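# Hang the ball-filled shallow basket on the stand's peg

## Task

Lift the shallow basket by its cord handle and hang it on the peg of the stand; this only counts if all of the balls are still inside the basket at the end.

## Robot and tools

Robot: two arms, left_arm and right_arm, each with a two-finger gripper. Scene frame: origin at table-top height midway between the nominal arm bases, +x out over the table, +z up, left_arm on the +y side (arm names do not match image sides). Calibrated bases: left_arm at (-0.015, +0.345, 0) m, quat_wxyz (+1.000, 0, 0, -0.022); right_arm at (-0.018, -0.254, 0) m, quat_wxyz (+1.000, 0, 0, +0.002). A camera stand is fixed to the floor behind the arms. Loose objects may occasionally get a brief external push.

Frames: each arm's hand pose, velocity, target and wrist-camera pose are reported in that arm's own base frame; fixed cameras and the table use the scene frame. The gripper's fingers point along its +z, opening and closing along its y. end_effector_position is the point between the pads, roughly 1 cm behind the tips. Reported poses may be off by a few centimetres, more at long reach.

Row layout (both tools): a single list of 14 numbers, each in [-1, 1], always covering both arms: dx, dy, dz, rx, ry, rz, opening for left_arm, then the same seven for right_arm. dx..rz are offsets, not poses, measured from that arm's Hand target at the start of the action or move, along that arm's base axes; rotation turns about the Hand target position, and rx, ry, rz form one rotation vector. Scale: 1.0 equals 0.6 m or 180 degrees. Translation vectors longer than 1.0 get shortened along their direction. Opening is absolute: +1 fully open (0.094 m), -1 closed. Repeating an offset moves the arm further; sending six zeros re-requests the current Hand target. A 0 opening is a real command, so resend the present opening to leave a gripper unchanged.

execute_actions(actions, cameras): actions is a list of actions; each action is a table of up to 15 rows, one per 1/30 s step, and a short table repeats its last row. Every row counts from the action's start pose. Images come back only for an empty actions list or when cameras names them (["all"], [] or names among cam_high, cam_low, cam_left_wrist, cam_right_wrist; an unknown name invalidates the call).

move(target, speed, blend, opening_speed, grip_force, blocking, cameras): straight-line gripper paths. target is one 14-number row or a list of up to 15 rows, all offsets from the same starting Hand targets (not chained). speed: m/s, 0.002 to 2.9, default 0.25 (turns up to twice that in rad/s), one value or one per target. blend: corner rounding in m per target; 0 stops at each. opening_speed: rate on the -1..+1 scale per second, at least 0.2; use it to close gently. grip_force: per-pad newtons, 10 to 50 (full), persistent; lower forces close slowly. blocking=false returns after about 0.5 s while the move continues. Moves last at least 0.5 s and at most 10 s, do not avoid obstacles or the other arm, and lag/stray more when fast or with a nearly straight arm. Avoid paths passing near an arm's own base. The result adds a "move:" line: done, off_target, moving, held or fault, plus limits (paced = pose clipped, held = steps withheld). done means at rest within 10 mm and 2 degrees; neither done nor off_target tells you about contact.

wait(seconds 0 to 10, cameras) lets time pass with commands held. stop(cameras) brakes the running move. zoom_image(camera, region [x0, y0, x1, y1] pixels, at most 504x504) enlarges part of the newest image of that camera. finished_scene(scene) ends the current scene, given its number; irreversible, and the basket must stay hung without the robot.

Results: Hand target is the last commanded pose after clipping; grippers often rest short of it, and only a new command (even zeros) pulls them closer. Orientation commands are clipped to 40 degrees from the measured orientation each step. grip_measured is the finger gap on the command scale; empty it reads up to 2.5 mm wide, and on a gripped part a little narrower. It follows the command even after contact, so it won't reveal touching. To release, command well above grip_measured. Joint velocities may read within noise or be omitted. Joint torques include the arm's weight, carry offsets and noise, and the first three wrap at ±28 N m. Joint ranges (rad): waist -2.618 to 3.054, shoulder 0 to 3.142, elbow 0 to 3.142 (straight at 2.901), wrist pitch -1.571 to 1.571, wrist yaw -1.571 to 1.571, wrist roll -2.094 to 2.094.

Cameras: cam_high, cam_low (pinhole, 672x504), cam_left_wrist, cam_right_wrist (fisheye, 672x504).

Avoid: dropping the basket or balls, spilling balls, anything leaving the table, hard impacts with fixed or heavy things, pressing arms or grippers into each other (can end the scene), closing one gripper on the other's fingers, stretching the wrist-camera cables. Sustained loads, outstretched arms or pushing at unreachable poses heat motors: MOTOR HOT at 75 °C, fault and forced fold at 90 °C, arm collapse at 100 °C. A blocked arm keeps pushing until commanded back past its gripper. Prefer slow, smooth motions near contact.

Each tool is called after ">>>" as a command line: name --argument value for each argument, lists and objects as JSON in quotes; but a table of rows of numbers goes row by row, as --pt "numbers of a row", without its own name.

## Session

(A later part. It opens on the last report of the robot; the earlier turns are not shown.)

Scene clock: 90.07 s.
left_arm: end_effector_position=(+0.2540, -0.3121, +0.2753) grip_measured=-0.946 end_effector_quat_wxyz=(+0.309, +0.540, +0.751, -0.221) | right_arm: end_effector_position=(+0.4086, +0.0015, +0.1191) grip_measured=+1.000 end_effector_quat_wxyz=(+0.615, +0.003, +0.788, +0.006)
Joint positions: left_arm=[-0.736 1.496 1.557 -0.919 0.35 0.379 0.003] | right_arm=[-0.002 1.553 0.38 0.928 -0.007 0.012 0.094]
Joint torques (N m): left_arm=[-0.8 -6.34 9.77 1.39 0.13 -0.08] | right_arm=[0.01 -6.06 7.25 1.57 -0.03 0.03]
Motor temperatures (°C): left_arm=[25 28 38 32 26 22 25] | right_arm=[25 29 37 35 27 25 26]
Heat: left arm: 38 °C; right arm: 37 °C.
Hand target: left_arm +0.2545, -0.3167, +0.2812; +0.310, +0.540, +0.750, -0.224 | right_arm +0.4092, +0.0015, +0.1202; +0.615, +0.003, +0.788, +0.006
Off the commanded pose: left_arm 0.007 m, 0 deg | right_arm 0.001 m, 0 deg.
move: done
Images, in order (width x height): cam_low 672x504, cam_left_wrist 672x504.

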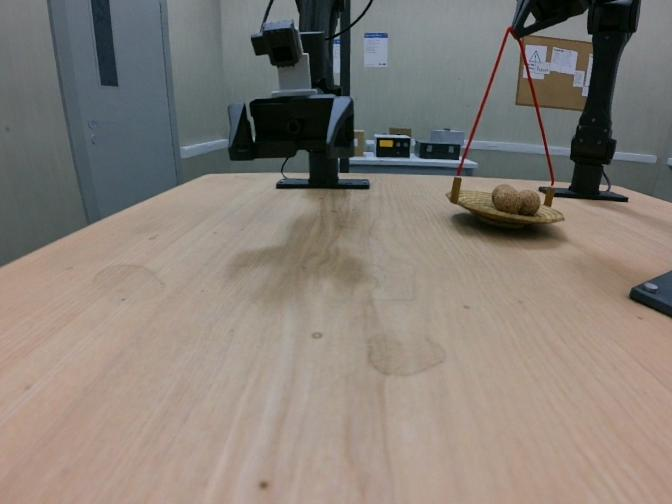

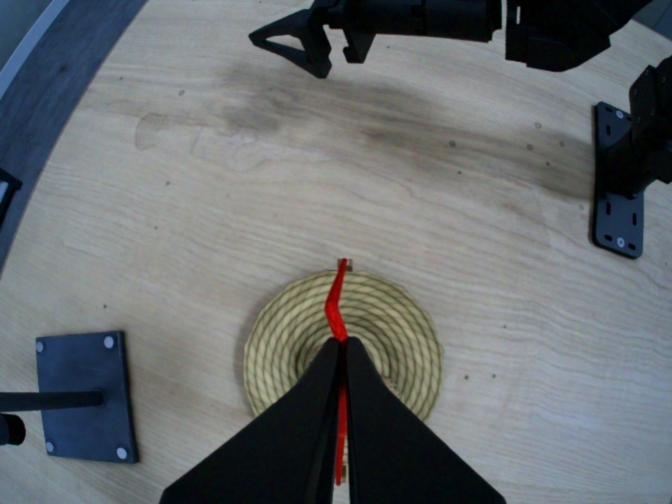

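>>> move --target '[0.0,0,0.025,0,0,0,-1,0,0,0,0,0,0,1]' --speed 0.04 --cameras '["cam_low","cam_left_wrist","cam_high"]'

>>> zoom_image --camera "cam_low" --region '[400, 30, 600, 250]'

>>> zoom_image --camera "cam_high" --region '[200, 200, 420, 390]'

Scene clock: 93.43 s.
left_arm: end_effector_position=(+0.2529, -0.3104, +0.2879) grip_measured=-0.946 end_effector_quat_wxyz=(+0.303, +0.540, +0.754, -0.219) | right_arm: end_effector_position=(+0.4086, +0.0015, +0.1191) grip_measured=+1.000 end_effector_quat_wxyz=(+0.615, +0.003, +0.788, +0.006)
Joint positions: left_arm=[-0.736 1.516 1.638 -0.993 0.347 0.379 0.003] | right_arm=[-0.002 1.553 0.38 0.928 -0.007 0.012 0.094]
Joint torques (N m): left_arm=[-0.79 -6.42 9.84 1.54 0.16 -0.08] | right_arm=[-0.01 -6.06 7.25 1.57 -0.03 0.03]
Heat: left arm: 38 °C; right arm: 37 °C.
Hand target: left_arm +0.2545, -0.3166, +0.2963; +0.310, +0.540, +0.750, -0.224 | right_arm +0.4092, +0.0015, +0.1202; +0.615, +0.003, +0.788, +0.006
Off the commanded pose: left_arm 0.011 m, 1 deg | right_arm 0.001 m, 0 deg.
move: off_target (left_arm)
Images, in order (width x height): cam_high 672x504, cam_low 672x504, cam_left_wrist 672x504.

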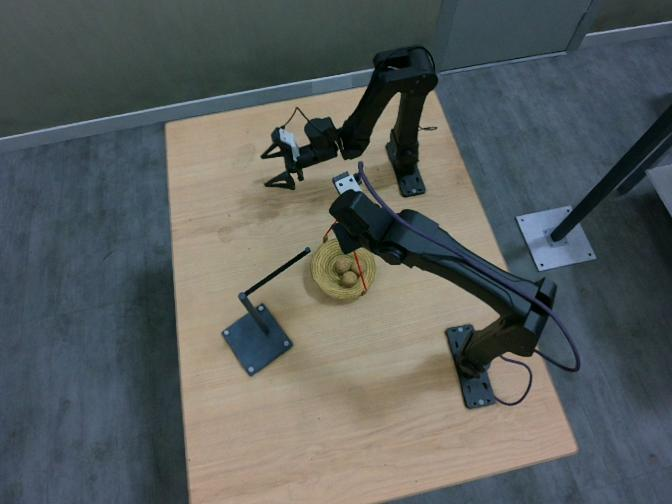

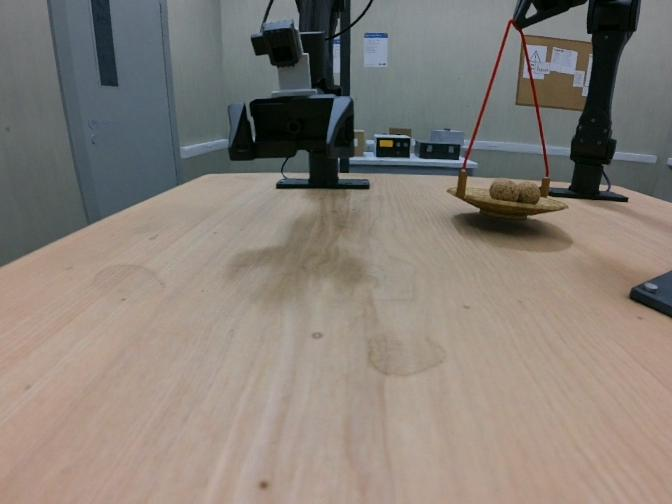

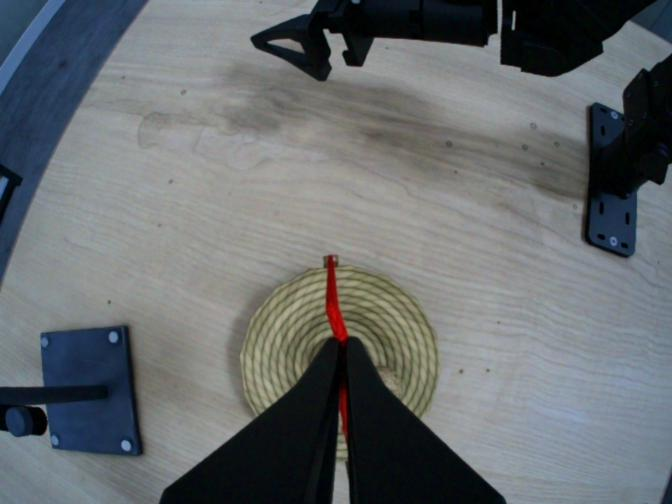

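Scaled by 2.291 from the camera's 672x504 image, which has a finer 960x720 frame.

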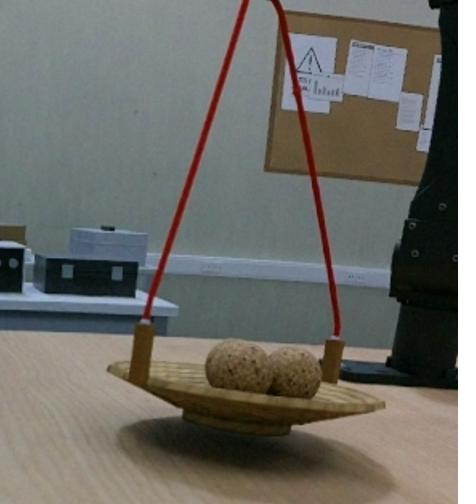

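Scaled by 2.291 from the camera's 672x504 image, which has a finer 960x720 frame.

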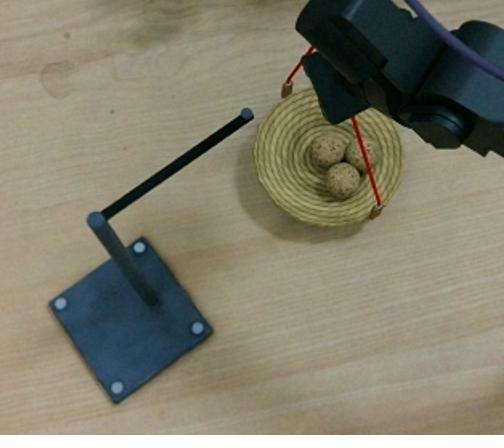

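>>> move --target '[-0.004,0.006,0.147,0,0,0.0556,-1,0,0,0,0,0,0,1]' --speed 0.06 --cameras '["all"]'

>>> zoom_image --camera "cam_high" --region '[200, 200, 420, 390]'

Scene clock: 103.57 s.
left_arm: end_effector_position=(+0.2514, -0.3089, +0.3784) grip_measured=-0.946 end_effector_quat_wxyz=(+0.321, +0.474, +0.797, -0.193) | right_arm: end_effector_position=(+0.4086, +0.0015, +0.1191) grip_measured=+1.000 end_effector_quat_wxyz=(+0.615, +0.003, +0.788, +0.006)
Joint positions: left_arm=[-0.805 1.686 2.233 -1.368 0.188 0.193 0.003] | right_arm=[-0.002 1.553 0.38 0.928 -0.007 0.012 0.094]
Joint torques (N m): left_arm=[-0.77 -6.98 8.29 1.61 0.04 -0.06] | right_arm=[-0.02 -6.06 7.23 1.57 -0.04 0.03]
Heat: left arm: 37 °C; right arm: 37 °C.
Hand target: left_arm +0.2521, -0.3130, +0.3845; +0.328, +0.473, +0.794, -0.196 | right_arm +0.4092, +0.0015, +0.1202; +0.615, +0.003, +0.788, +0.006
Off the commanded pose: left_arm 0.007 m, 1 deg | right_arm 0.001 m, 0 deg.
move: done

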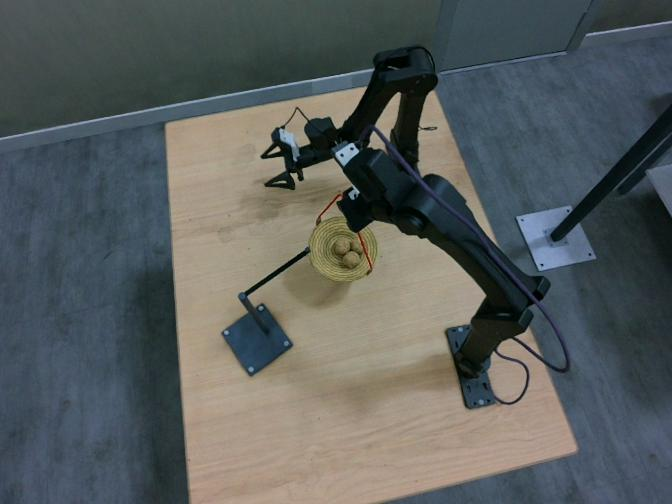

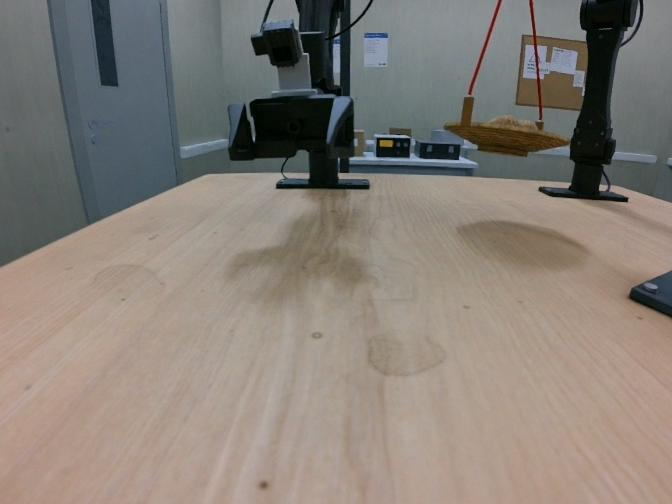

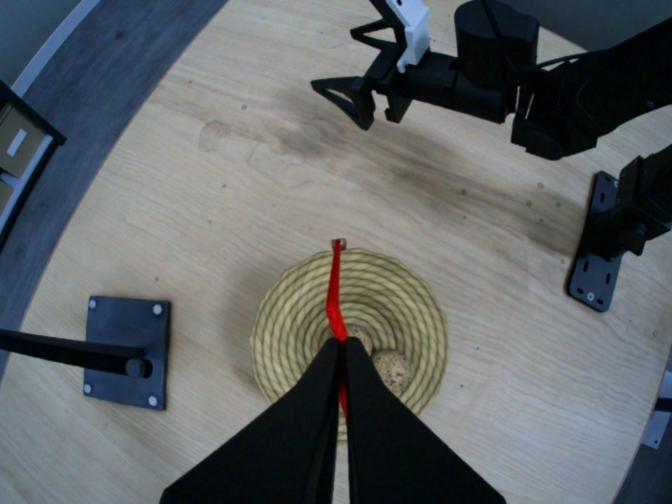

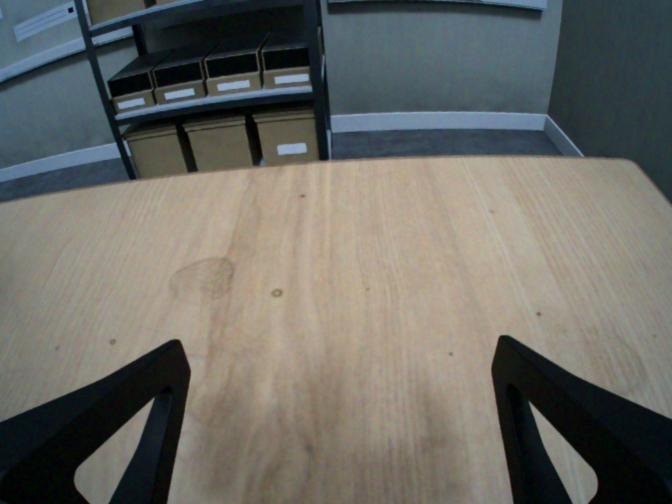

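Scaled by 2.291 from the camera's 672x504 image, which has a finer 960x720 frame.

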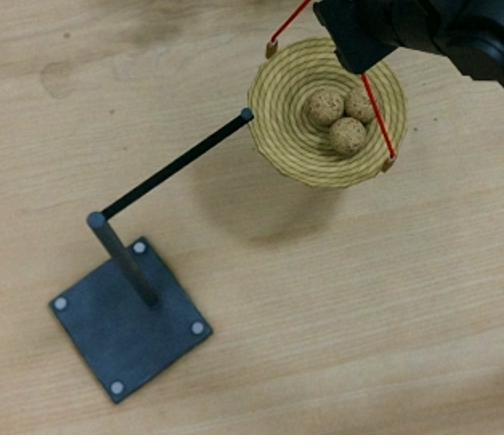

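>>> move --target '[0.0905,0.0717,-0.014,0,0,0,-1,0,0,0,0,0,0,1]' --speed 0.06 --cameras '["cam_left_wrist","cam_high"]'

>>> zoom_image --camera "cam_high" --region '[200, 200, 420, 390]'

Scene clock: 112.03 s.
left_arm: end_effector_position=(+0.3045, -0.2668, +0.3708) grip_measured=-0.946 end_effector_quat_wxyz=(+0.323, +0.469, +0.800, -0.188) | right_arm: end_effector_position=(+0.4086, +0.0015, +0.1191) grip_measured=+1.000 end_effector_quat_wxyz=(+0.615, +0.003, +0.788, +0.006)
Joint positions: left_arm=[-0.58 1.732 2.258 -1.389 0.323 0.359 0.003] | right_arm=[-0.002 1.553 0.38 0.928 -0.007 0.012 0.094]
Joint torques (N m): left_arm=[0.53 -7.35 8.29 1.51 0.32 0.11] | right_arm=[0.01 -6.06 7.24 1.57 -0.04 0.03]
Heat: left arm: 37 °C; right arm: 37 °C.
Hand target: left_arm +0.3065, -0.2699, +0.3760; +0.328, +0.473, +0.794, -0.196 | right_arm +0.4092, +0.0015, +0.1202; +0.615, +0.003, +0.788, +0.006
Off the commanded pose: left_arm 0.007 m, 1 deg | right_arm 0.001 m, 0 deg.
move: done
Images, in order (width x height): cam_high 672x504, cam_left_wrist 672x504.

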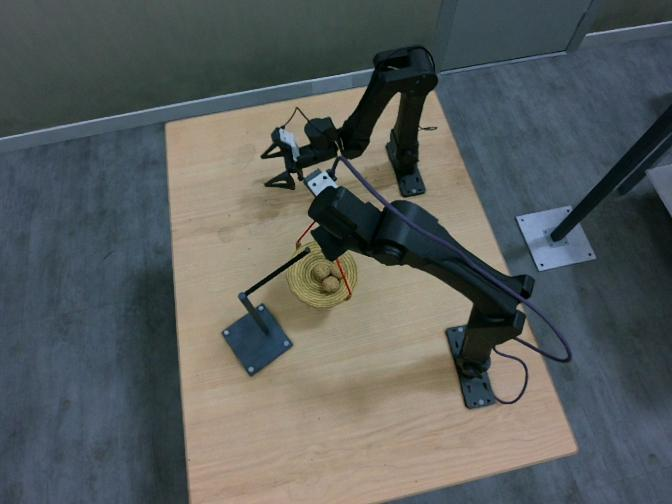

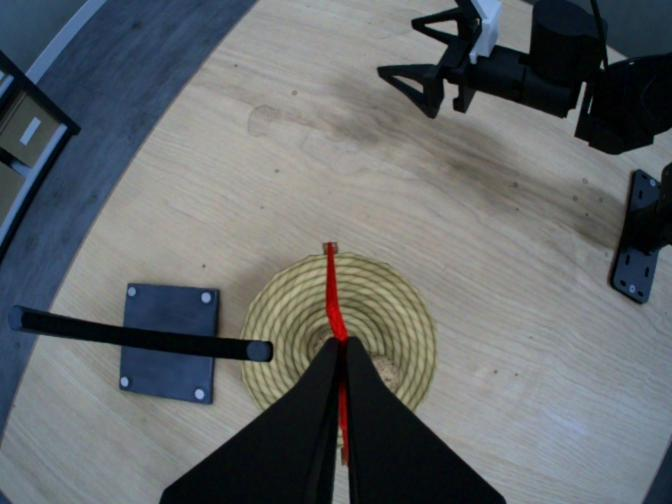

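Scaled by 2.291 from the camera's 672x504 image, which has a finer 960x720 frame.

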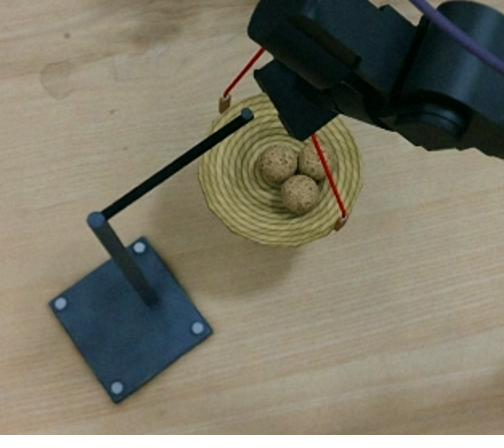

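>>> move --target '[0.0987,0.0515,-0.006,0,0,0,-1,0,0,0,0,0,0,1]' --speed 0.05 --cameras '["all"]'

>>> zoom_image --camera "cam_high" --region '[200, 200, 420, 390]'

>>> zoom_image --camera "cam_left_wrist" --region '[180, 270, 480, 504]'

Scene clock: 118.70 s.
left_arm: end_effector_position=(+0.3631, -0.2362, +0.3712) grip_measured=-0.946 end_effector_quat_wxyz=(+0.327, +0.468, +0.799, -0.187) | right_arm: end_effector_position=(+0.4086, +0.0015, +0.1191) grip_measured=+1.000 end_effector_quat_wxyz=(+0.615, +0.003, +0.788, +0.006)
Joint positions: left_arm=[-0.403 1.963 2.596 -1.542 0.434 0.506 0.003] | right_arm=[-0.002 1.553 0.38 0.928 -0.007 0.012 0.094]
Joint torques (N m): left_arm=[0.53 -8.96 7.57 1.39 0.37 0.09] | right_arm=[0.02 -6.08 7.25 1.58 -0.03 0.03]
Heat: left arm: 37 °C; right arm: 37 °C.
Hand target: left_arm +0.3657, -0.2391, +0.3725; +0.328, +0.473, +0.794, -0.196 | right_arm +0.4092, +0.0015, +0.1202; +0.615, +0.003, +0.788, +0.006
Off the commanded pose: left_arm 0.004 m, 1 deg | right_arm 0.001 m, 0 deg.
move: done

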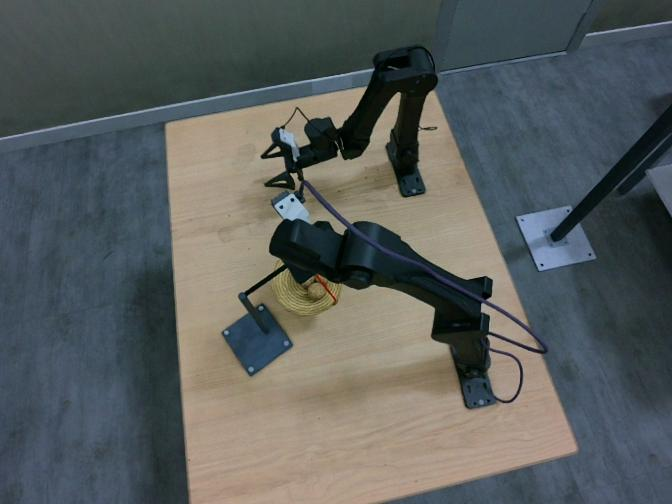

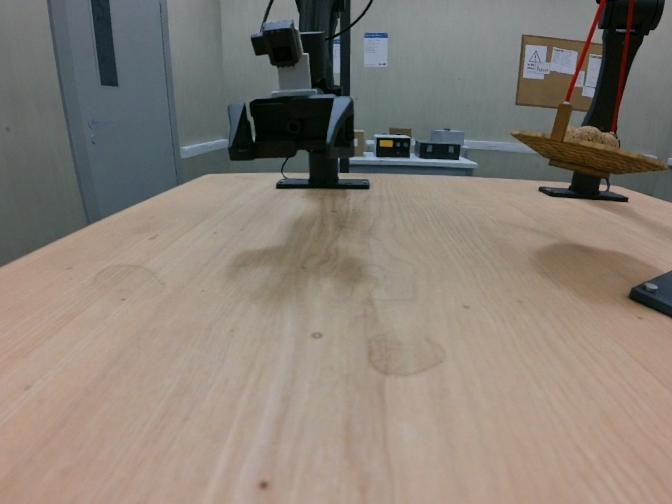

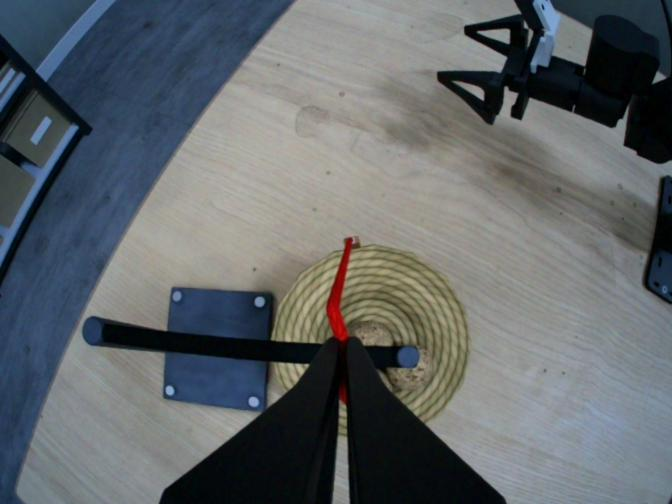

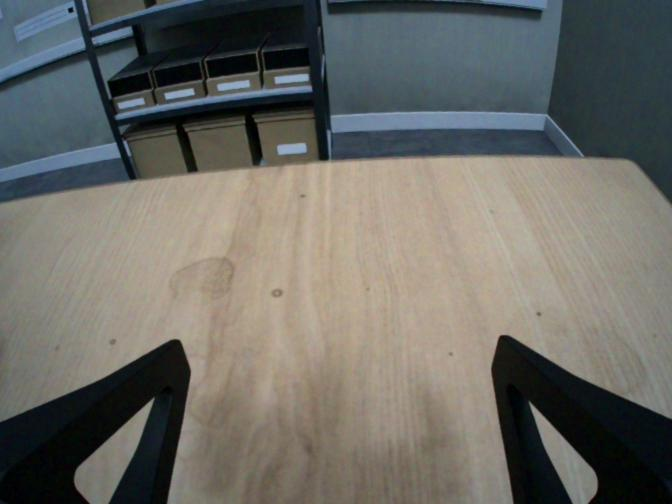

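Scaled by 2.291 from the camera's 672x504 image, which has a finer 960x720 frame.

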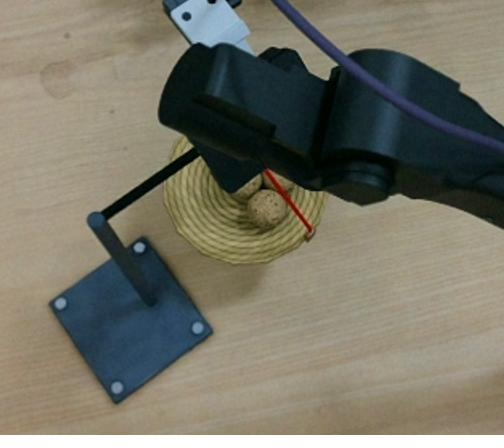

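Scaled by 1.680 from the camera's 672x504 image, which has a finer 960x720 frame.

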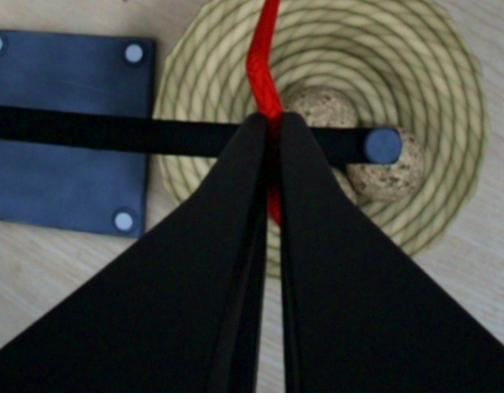

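>>> move --target '[-0.001,0.003,-0.033,0,0,0,-1,0,0,0,0,0,0,1]' --speed 0.04 --cameras '["cam_left_wrist","cam_low"]'

>>> zoom_image --camera "cam_left_wrist" --region '[180, 200, 480, 434]'

Scene clock: 122.83 s.
left_arm: end_effector_position=(+0.3677, -0.2377, +0.3353) grip_measured=-0.946 end_effector_quat_wxyz=(+0.299, +0.470, +0.808, -0.190) | right_arm: end_effector_position=(+0.4086, +0.0015, +0.1191) grip_measured=+1.000 end_effector_quat_wxyz=(+0.615, +0.003, +0.788, +0.006)
Joint positions: left_arm=[-0.401 1.896 2.341 -1.417 0.437 0.515 0.003] | right_arm=[-0.002 1.553 0.38 0.928 -0.007 0.012 0.094]
Joint torques (N m): left_arm=[0.73 -14.9 5.01 1.74 0.38 0.07] | right_arm=[-0.02 -6.06 7.24 1.57 -0.03 0.03]
Heat: left arm: 36 °C; right arm: 37 °C.
Hand target: left_arm +0.3651, -0.2372, +0.3527; +0.328, +0.473, +0.794, -0.196 | right_arm +0.4092, +0.0015, +0.1202; +0.615, +0.003, +0.788, +0.006
Off the commanded pose: left_arm 0.018 m, 4 deg | right_arm 0.001 m, 0 deg.
move: off_target (left_arm)
Images, in order (width x height): cam_low 672x504, cam_left_wrist 672x504.

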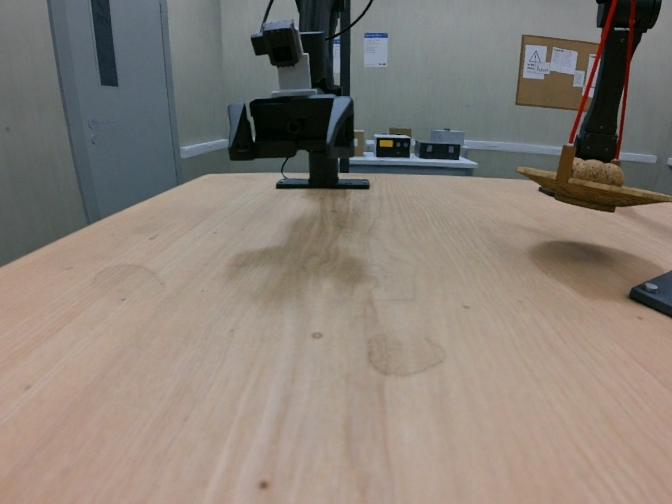

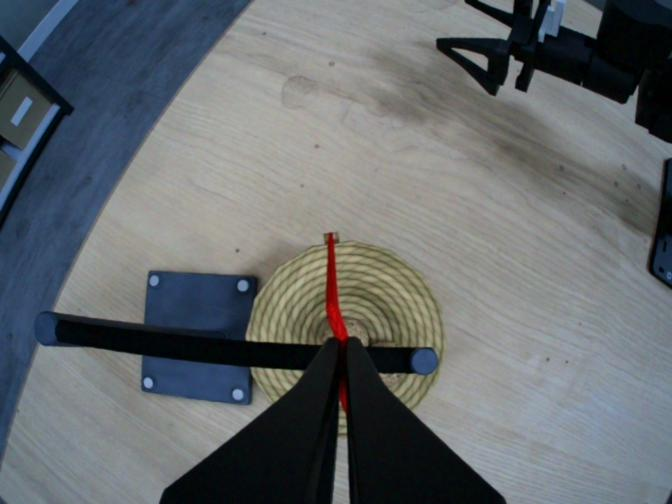

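Scaled by 1.680 from the camera's 672x504 image, which has a finer 960x720 frame.

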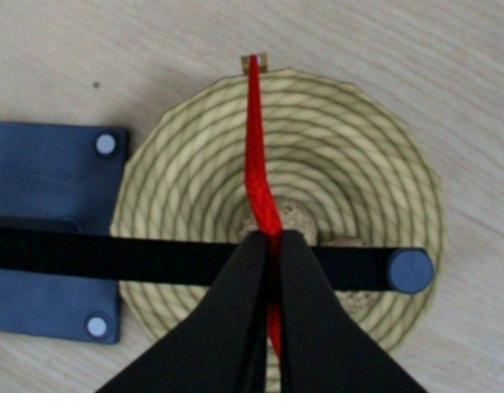

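>>> move --target '[-0.002,0.003,-0.02,0,0,0,-1,0,0,0,0,0,0,1]' --speed 0.03 --cameras '["cam_left_wrist","cam_low"]'

>>> zoom_image --camera "cam_left_wrist" --region '[180, 200, 480, 434]'

Scene clock: 126.73 s.
left_arm: end_effector_position=(+0.3675, -0.2361, +0.3211) grip_measured=-0.946 end_effector_quat_wxyz=(+0.297, +0.469, +0.810, -0.190) | right_arm: end_effector_position=(+0.4086, +0.0015, +0.1191) grip_measured=+1.000 end_effector_quat_wxyz=(+0.615, +0.003, +0.788, +0.006)
Joint positions: left_arm=[-0.398 1.846 2.206 -1.339 0.437 0.517 0.003] | right_arm=[-0.002 1.553 0.38 0.928 -0.007 0.012 0.094]
Joint torques (N m): left_arm=[0.73 -15.35 5.3 1.7 0.4 0.09] | right_arm=[0.01 -6.05 7.23 1.57 -0.03 0.03]
Heat: left arm: 36 °C; right arm: 37 °C.
Hand target: left_arm +0.3639, -0.2355, +0.3407; +0.328, +0.473, +0.794, -0.196 | right_arm +0.4092, +0.0015, +0.1202; +0.615, +0.003, +0.788, +0.006
Off the commanded pose: left_arm 0.020 m, 4 deg | right_arm 0.001 m, 0 deg.
move: off_target (left_arm)
Images, in order (width x height): cam_low 672x504, cam_left_wrist 672x504.

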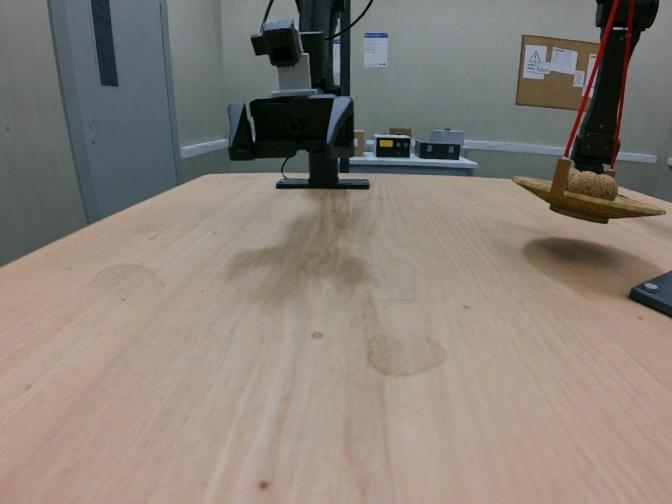

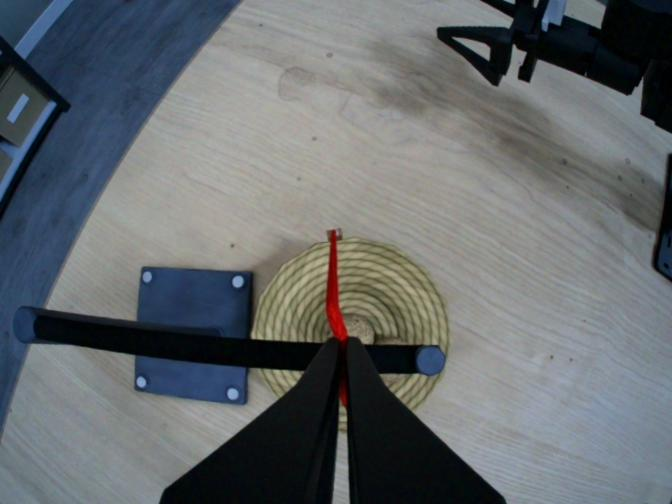

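Scaled by 1.680 from the camera's 672x504 image, which has a finer 960x720 frame.

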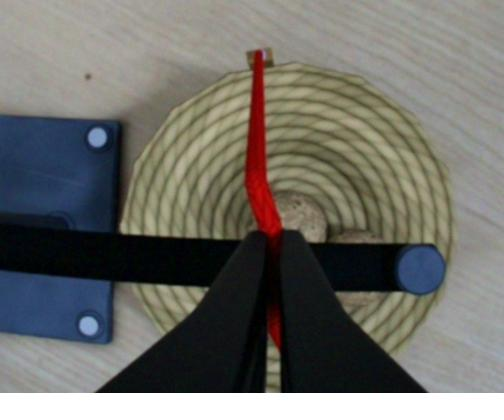

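>>> move --target '[-0.001,0.001,-0.015,0,0,0,-1,0,0,0,0,0,0,1]' --speed 0.03 --cameras '["cam_left_wrist"]'

>>> zoom_image --camera "cam_left_wrist" --region '[180, 200, 480, 434]'

Scene clock: 129.37 s.
left_arm: end_effector_position=(+0.3668, -0.2360, +0.3124) grip_measured=-0.946 end_effector_quat_wxyz=(+0.297, +0.470, +0.809, -0.190) | right_arm: end_effector_position=(+0.4086, +0.0015, +0.1191) grip_measured=+1.000 end_effector_quat_wxyz=(+0.615, +0.003, +0.788, +0.006)
Joint positions: left_arm=[-0.398 1.815 2.122 -1.285 0.438 0.518 0.003] | right_arm=[-0.002 1.553 0.38 0.928 -0.007 0.012 0.094]
Joint torques (N m): left_arm=[0.81 -15.16 5.46 1.72 0.4 0.08] | right_arm=[0.01 -6.08 7.24 1.57 -0.04 0.03]
Heat: left arm: 35 °C; right arm: 37 °C.
Hand target: left_arm +0.3633, -0.2349, +0.3316; +0.328, +0.473, +0.794, -0.196 | right_arm +0.4092, +0.0015, +0.1202; +0.615, +0.003, +0.788, +0.006
Off the commanded pose: left_arm 0.020 m, 4 deg | right_arm 0.001 m, 0 deg.
move: off_target (left_arm)
Images, in order (width x height): cam_left_wrist 672x504.

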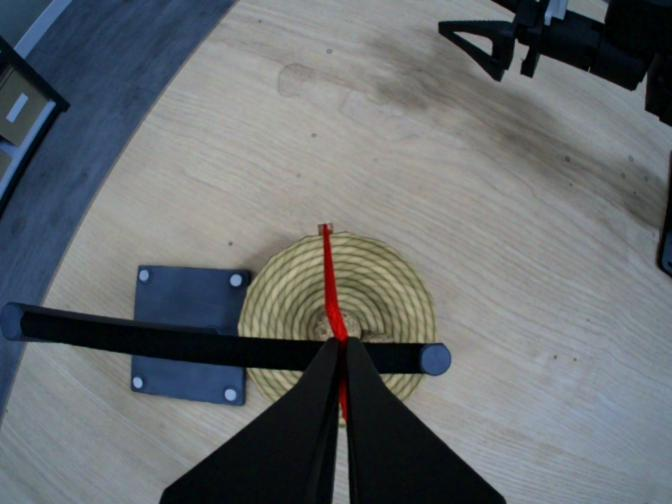

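Scaled by 1.680 from the camera's 672x504 image, which has a finer 960x720 frame.

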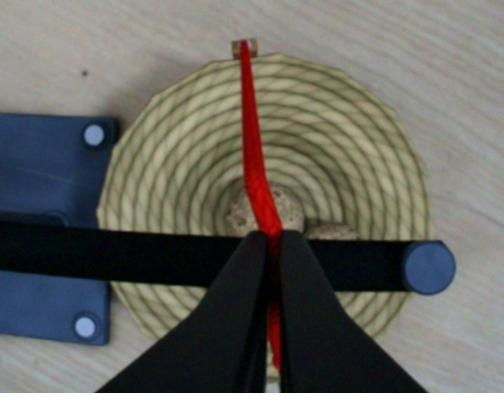

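>>> move --target '[0.0,0.0005,-0.014,0,0,0,-1,0,0,0,0,0,0,1]' --speed 0.03 --cameras '["cam_left_wrist"]'

>>> zoom_image --camera "cam_left_wrist" --region '[180, 200, 480, 434]'

Scene clock: 131.73 s.
left_arm: end_effector_position=(+0.3653, -0.2355, +0.3101) grip_measured=-0.946 end_effector_quat_wxyz=(+0.304, +0.470, +0.806, -0.192) | right_arm: end_effector_position=(+0.4086, +0.0015, +0.1191) grip_measured=+1.000 end_effector_quat_wxyz=(+0.615, +0.003, +0.788, +0.006)
Joint positions: left_arm=[-0.396 1.783 2.06 -1.24 0.444 0.518 0.003] | right_arm=[-0.002 1.553 0.38 0.928 -0.007 0.012 0.094]
Joint torques (N m): left_arm=[0.73 -13.97 5.3 1.71 0.35 0.08] | right_arm=[-0.02 -6.06 7.27 1.57 -0.03 0.03]
Heat: left arm: 35 °C; right arm: 37 °C.
Hand target: left_arm +0.3633, -0.2346, +0.3233; +0.328, +0.473, +0.794, -0.196 | right_arm +0.4092, +0.0015, +0.1202; +0.615, +0.003, +0.788, +0.006
Off the commanded pose: left_arm 0.013 m, 3 deg | right_arm 0.001 m, 0 deg.
move: off_target (left_arm)
Images, in order (width x height): cam_left_wrist 672x504.

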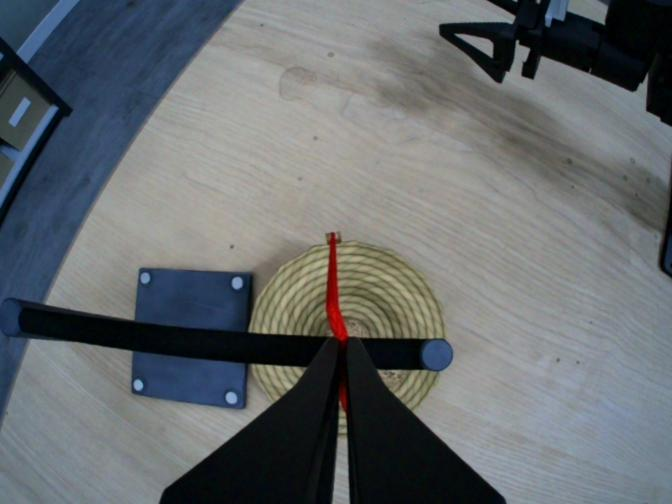

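Scaled by 1.680 from the camera's 672x504 image, which has a finer 960x720 frame.

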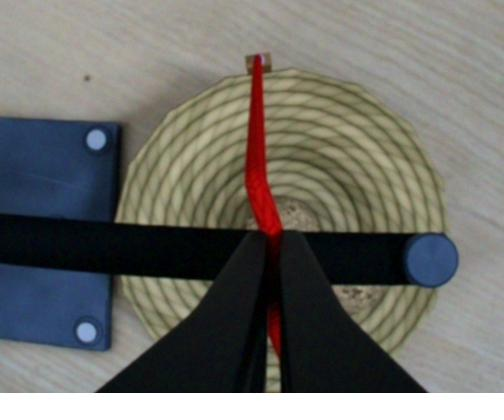

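>>> move --target '[-0.001,0.003,-0.012,0,0,0,-1,0,0,0,0,0,0,1]' --speed 0.03 --cameras '["cam_left_wrist","cam_high"]'

>>> zoom_image --camera "cam_left_wrist" --region '[180, 200, 480, 434]'

Scene clock: 134.53 s.
left_arm: end_effector_position=(+0.3651, -0.2350, +0.3096) grip_measured=-0.946 end_effector_quat_wxyz=(+0.315, +0.470, +0.801, -0.194) | right_arm: end_effector_position=(+0.4086, +0.0015, +0.1191) grip_measured=+1.000 end_effector_quat_wxyz=(+0.615, +0.003, +0.788, +0.006)
Joint positions: left_arm=[-0.391 1.753 2.005 -1.192 0.454 0.521 0.003] | right_arm=[-0.002 1.553 0.38 0.928 -0.007 0.012 0.094]
Joint torques (N m): left_arm=[0.73 -12.94 5.01 1.62 0.3 0.1] | right_arm=[0.01 -6.06 7.25 1.57 -0.04 0.03]
Heat: left arm: 35 °C; right arm: 37 °C.
Hand target: left_arm +0.3627, -0.2328, +0.3161; +0.328, +0.473, +0.794, -0.196 | right_arm +0.4092, +0.0015, +0.1202; +0.615, +0.003, +0.788, +0.006
Off the commanded pose: left_arm 0.007 m, 2 deg | right_arm 0.001 m, 0 deg.
move: done
Images, in order (width x height): cam_high 672x504, cam_left_wrist 672x504.

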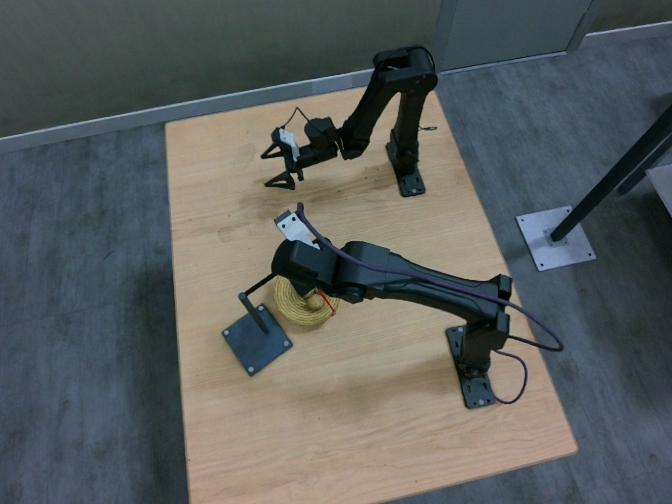

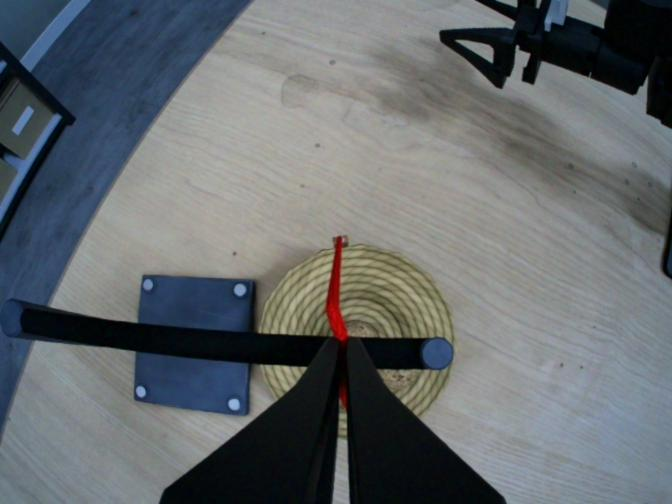

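Scaled by 1.680 from the camera's 672x504 image, which has a finer 960x720 frame.

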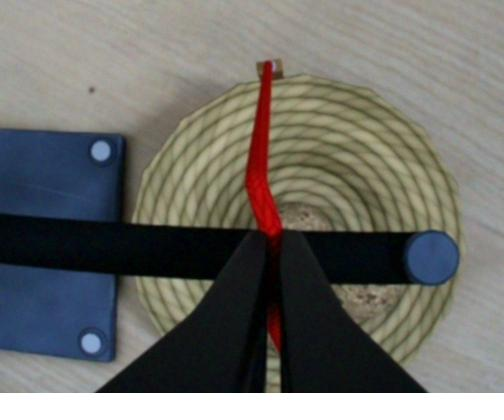

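>>> move --target '[0.0,0.001,0.004,0,0,0,-0.6,0,0,0,0,0,0,1]' --speed 0.03 --opening_speed 0.2 --cameras '["all"]'

>>> zoom_image --camera "cam_left_wrist" --region '[180, 200, 480, 434]'

Scene clock: 138.87 s.
left_arm: end_effector_position=(+0.3654, -0.2345, +0.3096) grip_measured=-0.602 end_effector_quat_wxyz=(+0.315, +0.471, +0.801, -0.194) | right_arm: end_effector_position=(+0.4086, +0.0015, +0.1191) grip_measured=+1.000 end_effector_quat_wxyz=(+0.615, +0.003, +0.788, +0.006)
Joint positions: left_arm=[-0.39 1.753 2.005 -1.192 0.454 0.522 0.019] | right_arm=[-0.002 1.553 0.38 0.928 -0.007 0.012 0.094]
Joint torques (N m): left_arm=[0.73 -12.55 6.15 1.5 0.3 0.09] | right_arm=[0.01 -6.06 7.24 1.57 -0.04 0.03]
Heat: left arm: 35 °C; right arm: 37 °C.
Hand target: left_arm +0.3627, -0.2322, +0.3185; +0.328, +0.473, +0.794, -0.196 | right_arm +0.4092, +0.0015, +0.1202; +0.615, +0.003, +0.788, +0.006
Off the commanded pose: left_arm 0.010 m, 2 deg | right_arm 0.001 m, 0 deg.
move: done

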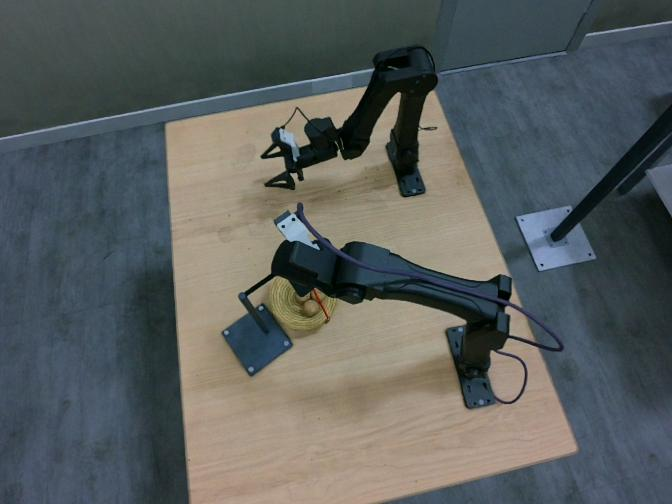

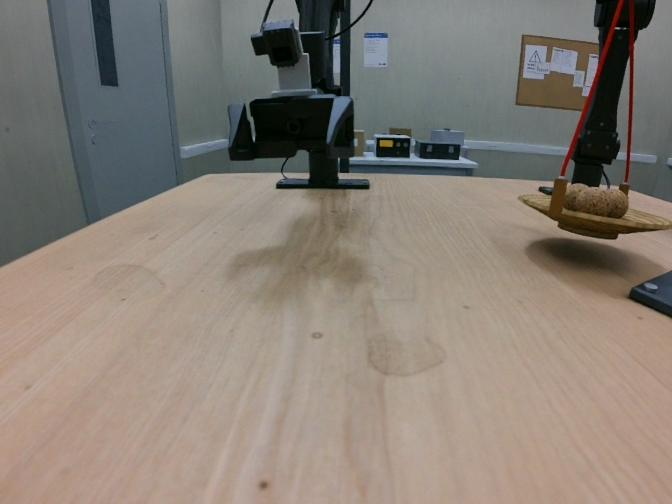

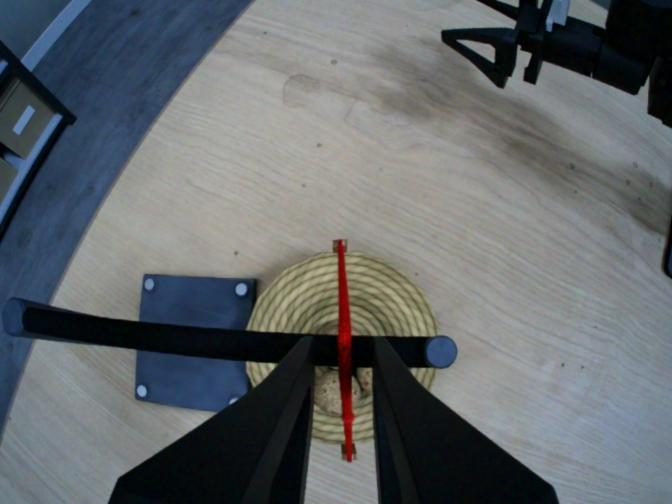

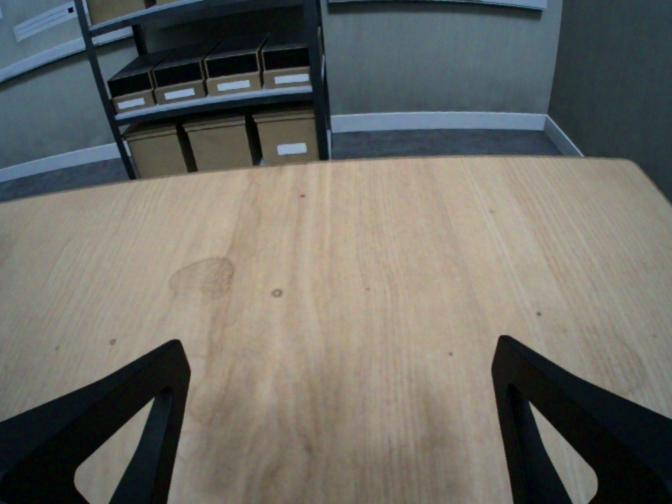

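Scaled by 1.680 from the camera's 672x504 image, which has a finer 960x720 frame.

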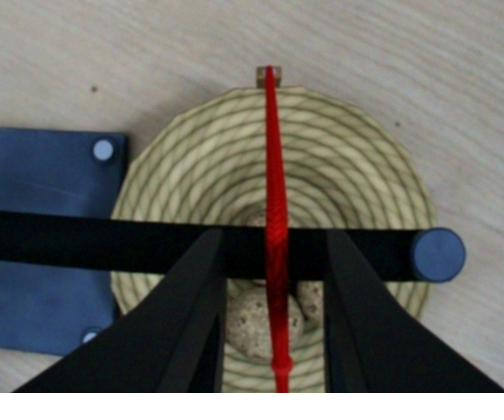

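>>> move --pt "-0.003 0.006 0.012 0 0 0 -0.4 0 0 0 0 0 0 1" --pt "-0.06 0.11 0.15 0 0 0 -0.4 0 0 0 0 0 0 1" --speed '[0.03,0.06]' --opening_speed 0.3 --cameras '["all"]'

>>> zoom_image --camera "cam_high" --region '[200, 200, 420, 390]'

Scene clock: 144.37 s.
left_arm: end_effector_position=(+0.3397, -0.1688, +0.3961) grip_measured=-0.402 end_effector_quat_wxyz=(+0.363, +0.453, +0.792, -0.189) | right_arm: end_effector_position=(+0.4086, +0.0015, +0.1191) grip_measured=+1.000 end_effector_quat_wxyz=(+0.615, +0.003, +0.788, +0.006)
Joint positions: left_arm=[-0.209 1.748 2.377 -1.532 0.559 0.63 0.028] | right_arm=[-0.002 1.553 0.38 0.928 -0.007 0.012 0.094]
Joint torques (N m): left_arm=[0.65 -10.99 6.6 1.15 0.38 0.09] | right_arm=[-0.01 -6.06 7.24 1.57 -0.04 0.03]
Heat: left arm: 35 °C; right arm: 37 °C.
Hand target: left_arm +0.3267, -0.1662, +0.4085; +0.328, +0.473, +0.794, -0.196 | right_arm +0.4092, +0.0015, +0.1202; +0.615, +0.003, +0.788, +0.006
Off the commanded pose: left_arm 0.018 m, 5 deg | right_arm 0.001 m, 0 deg.
joint sent to its limit (left arm) — joint 4 (wrist pitch), lower limit. The joint targets are off in orientation, not in position.
move: off_target (left_arm)

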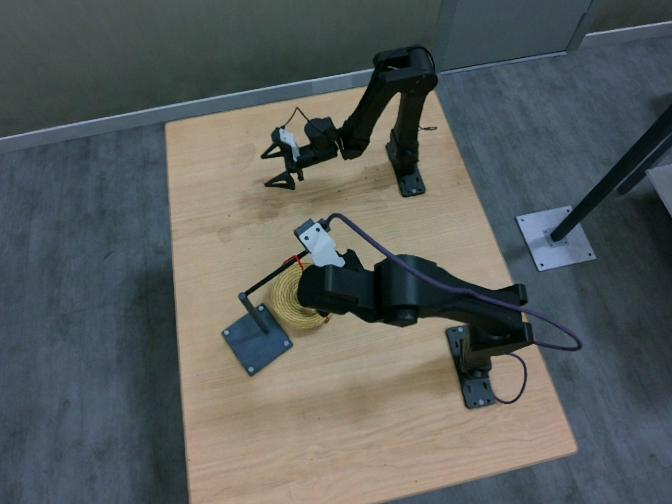

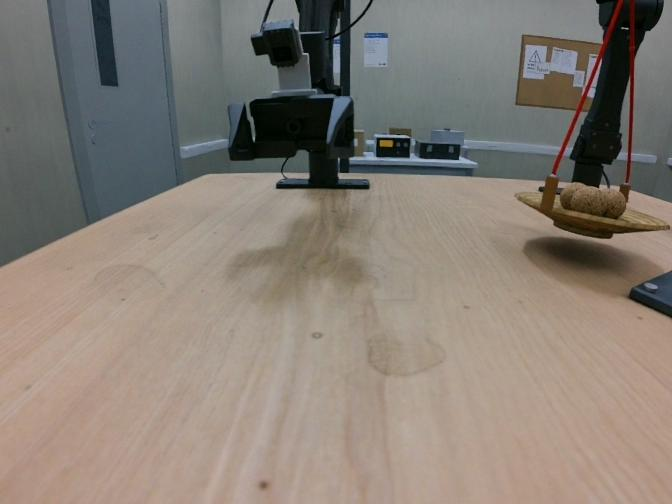

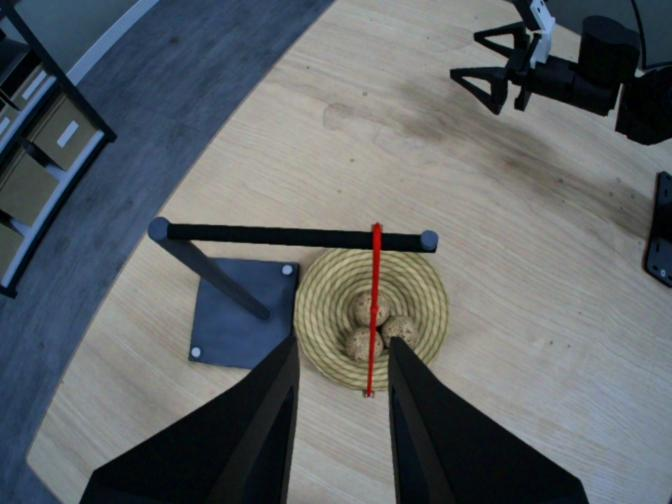

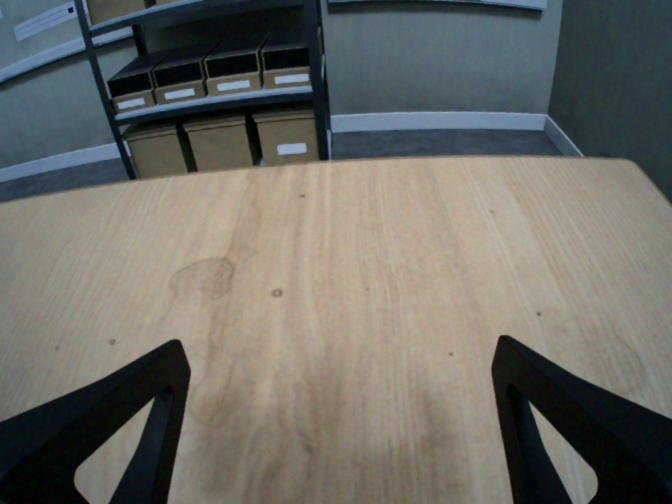

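Scaled by 2.291 from the camera's 672x504 image, which has a finer 960x720 frame.

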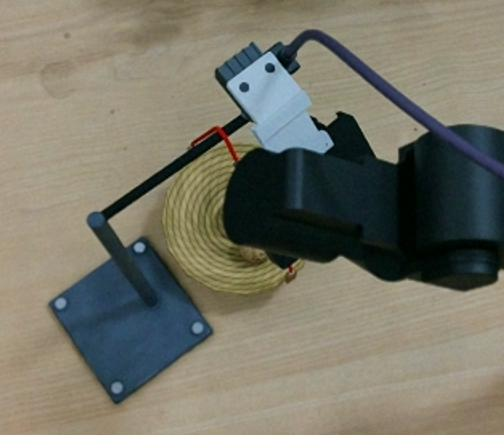

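>>> finished_scene --scene 2

The scene is finished: the task was done.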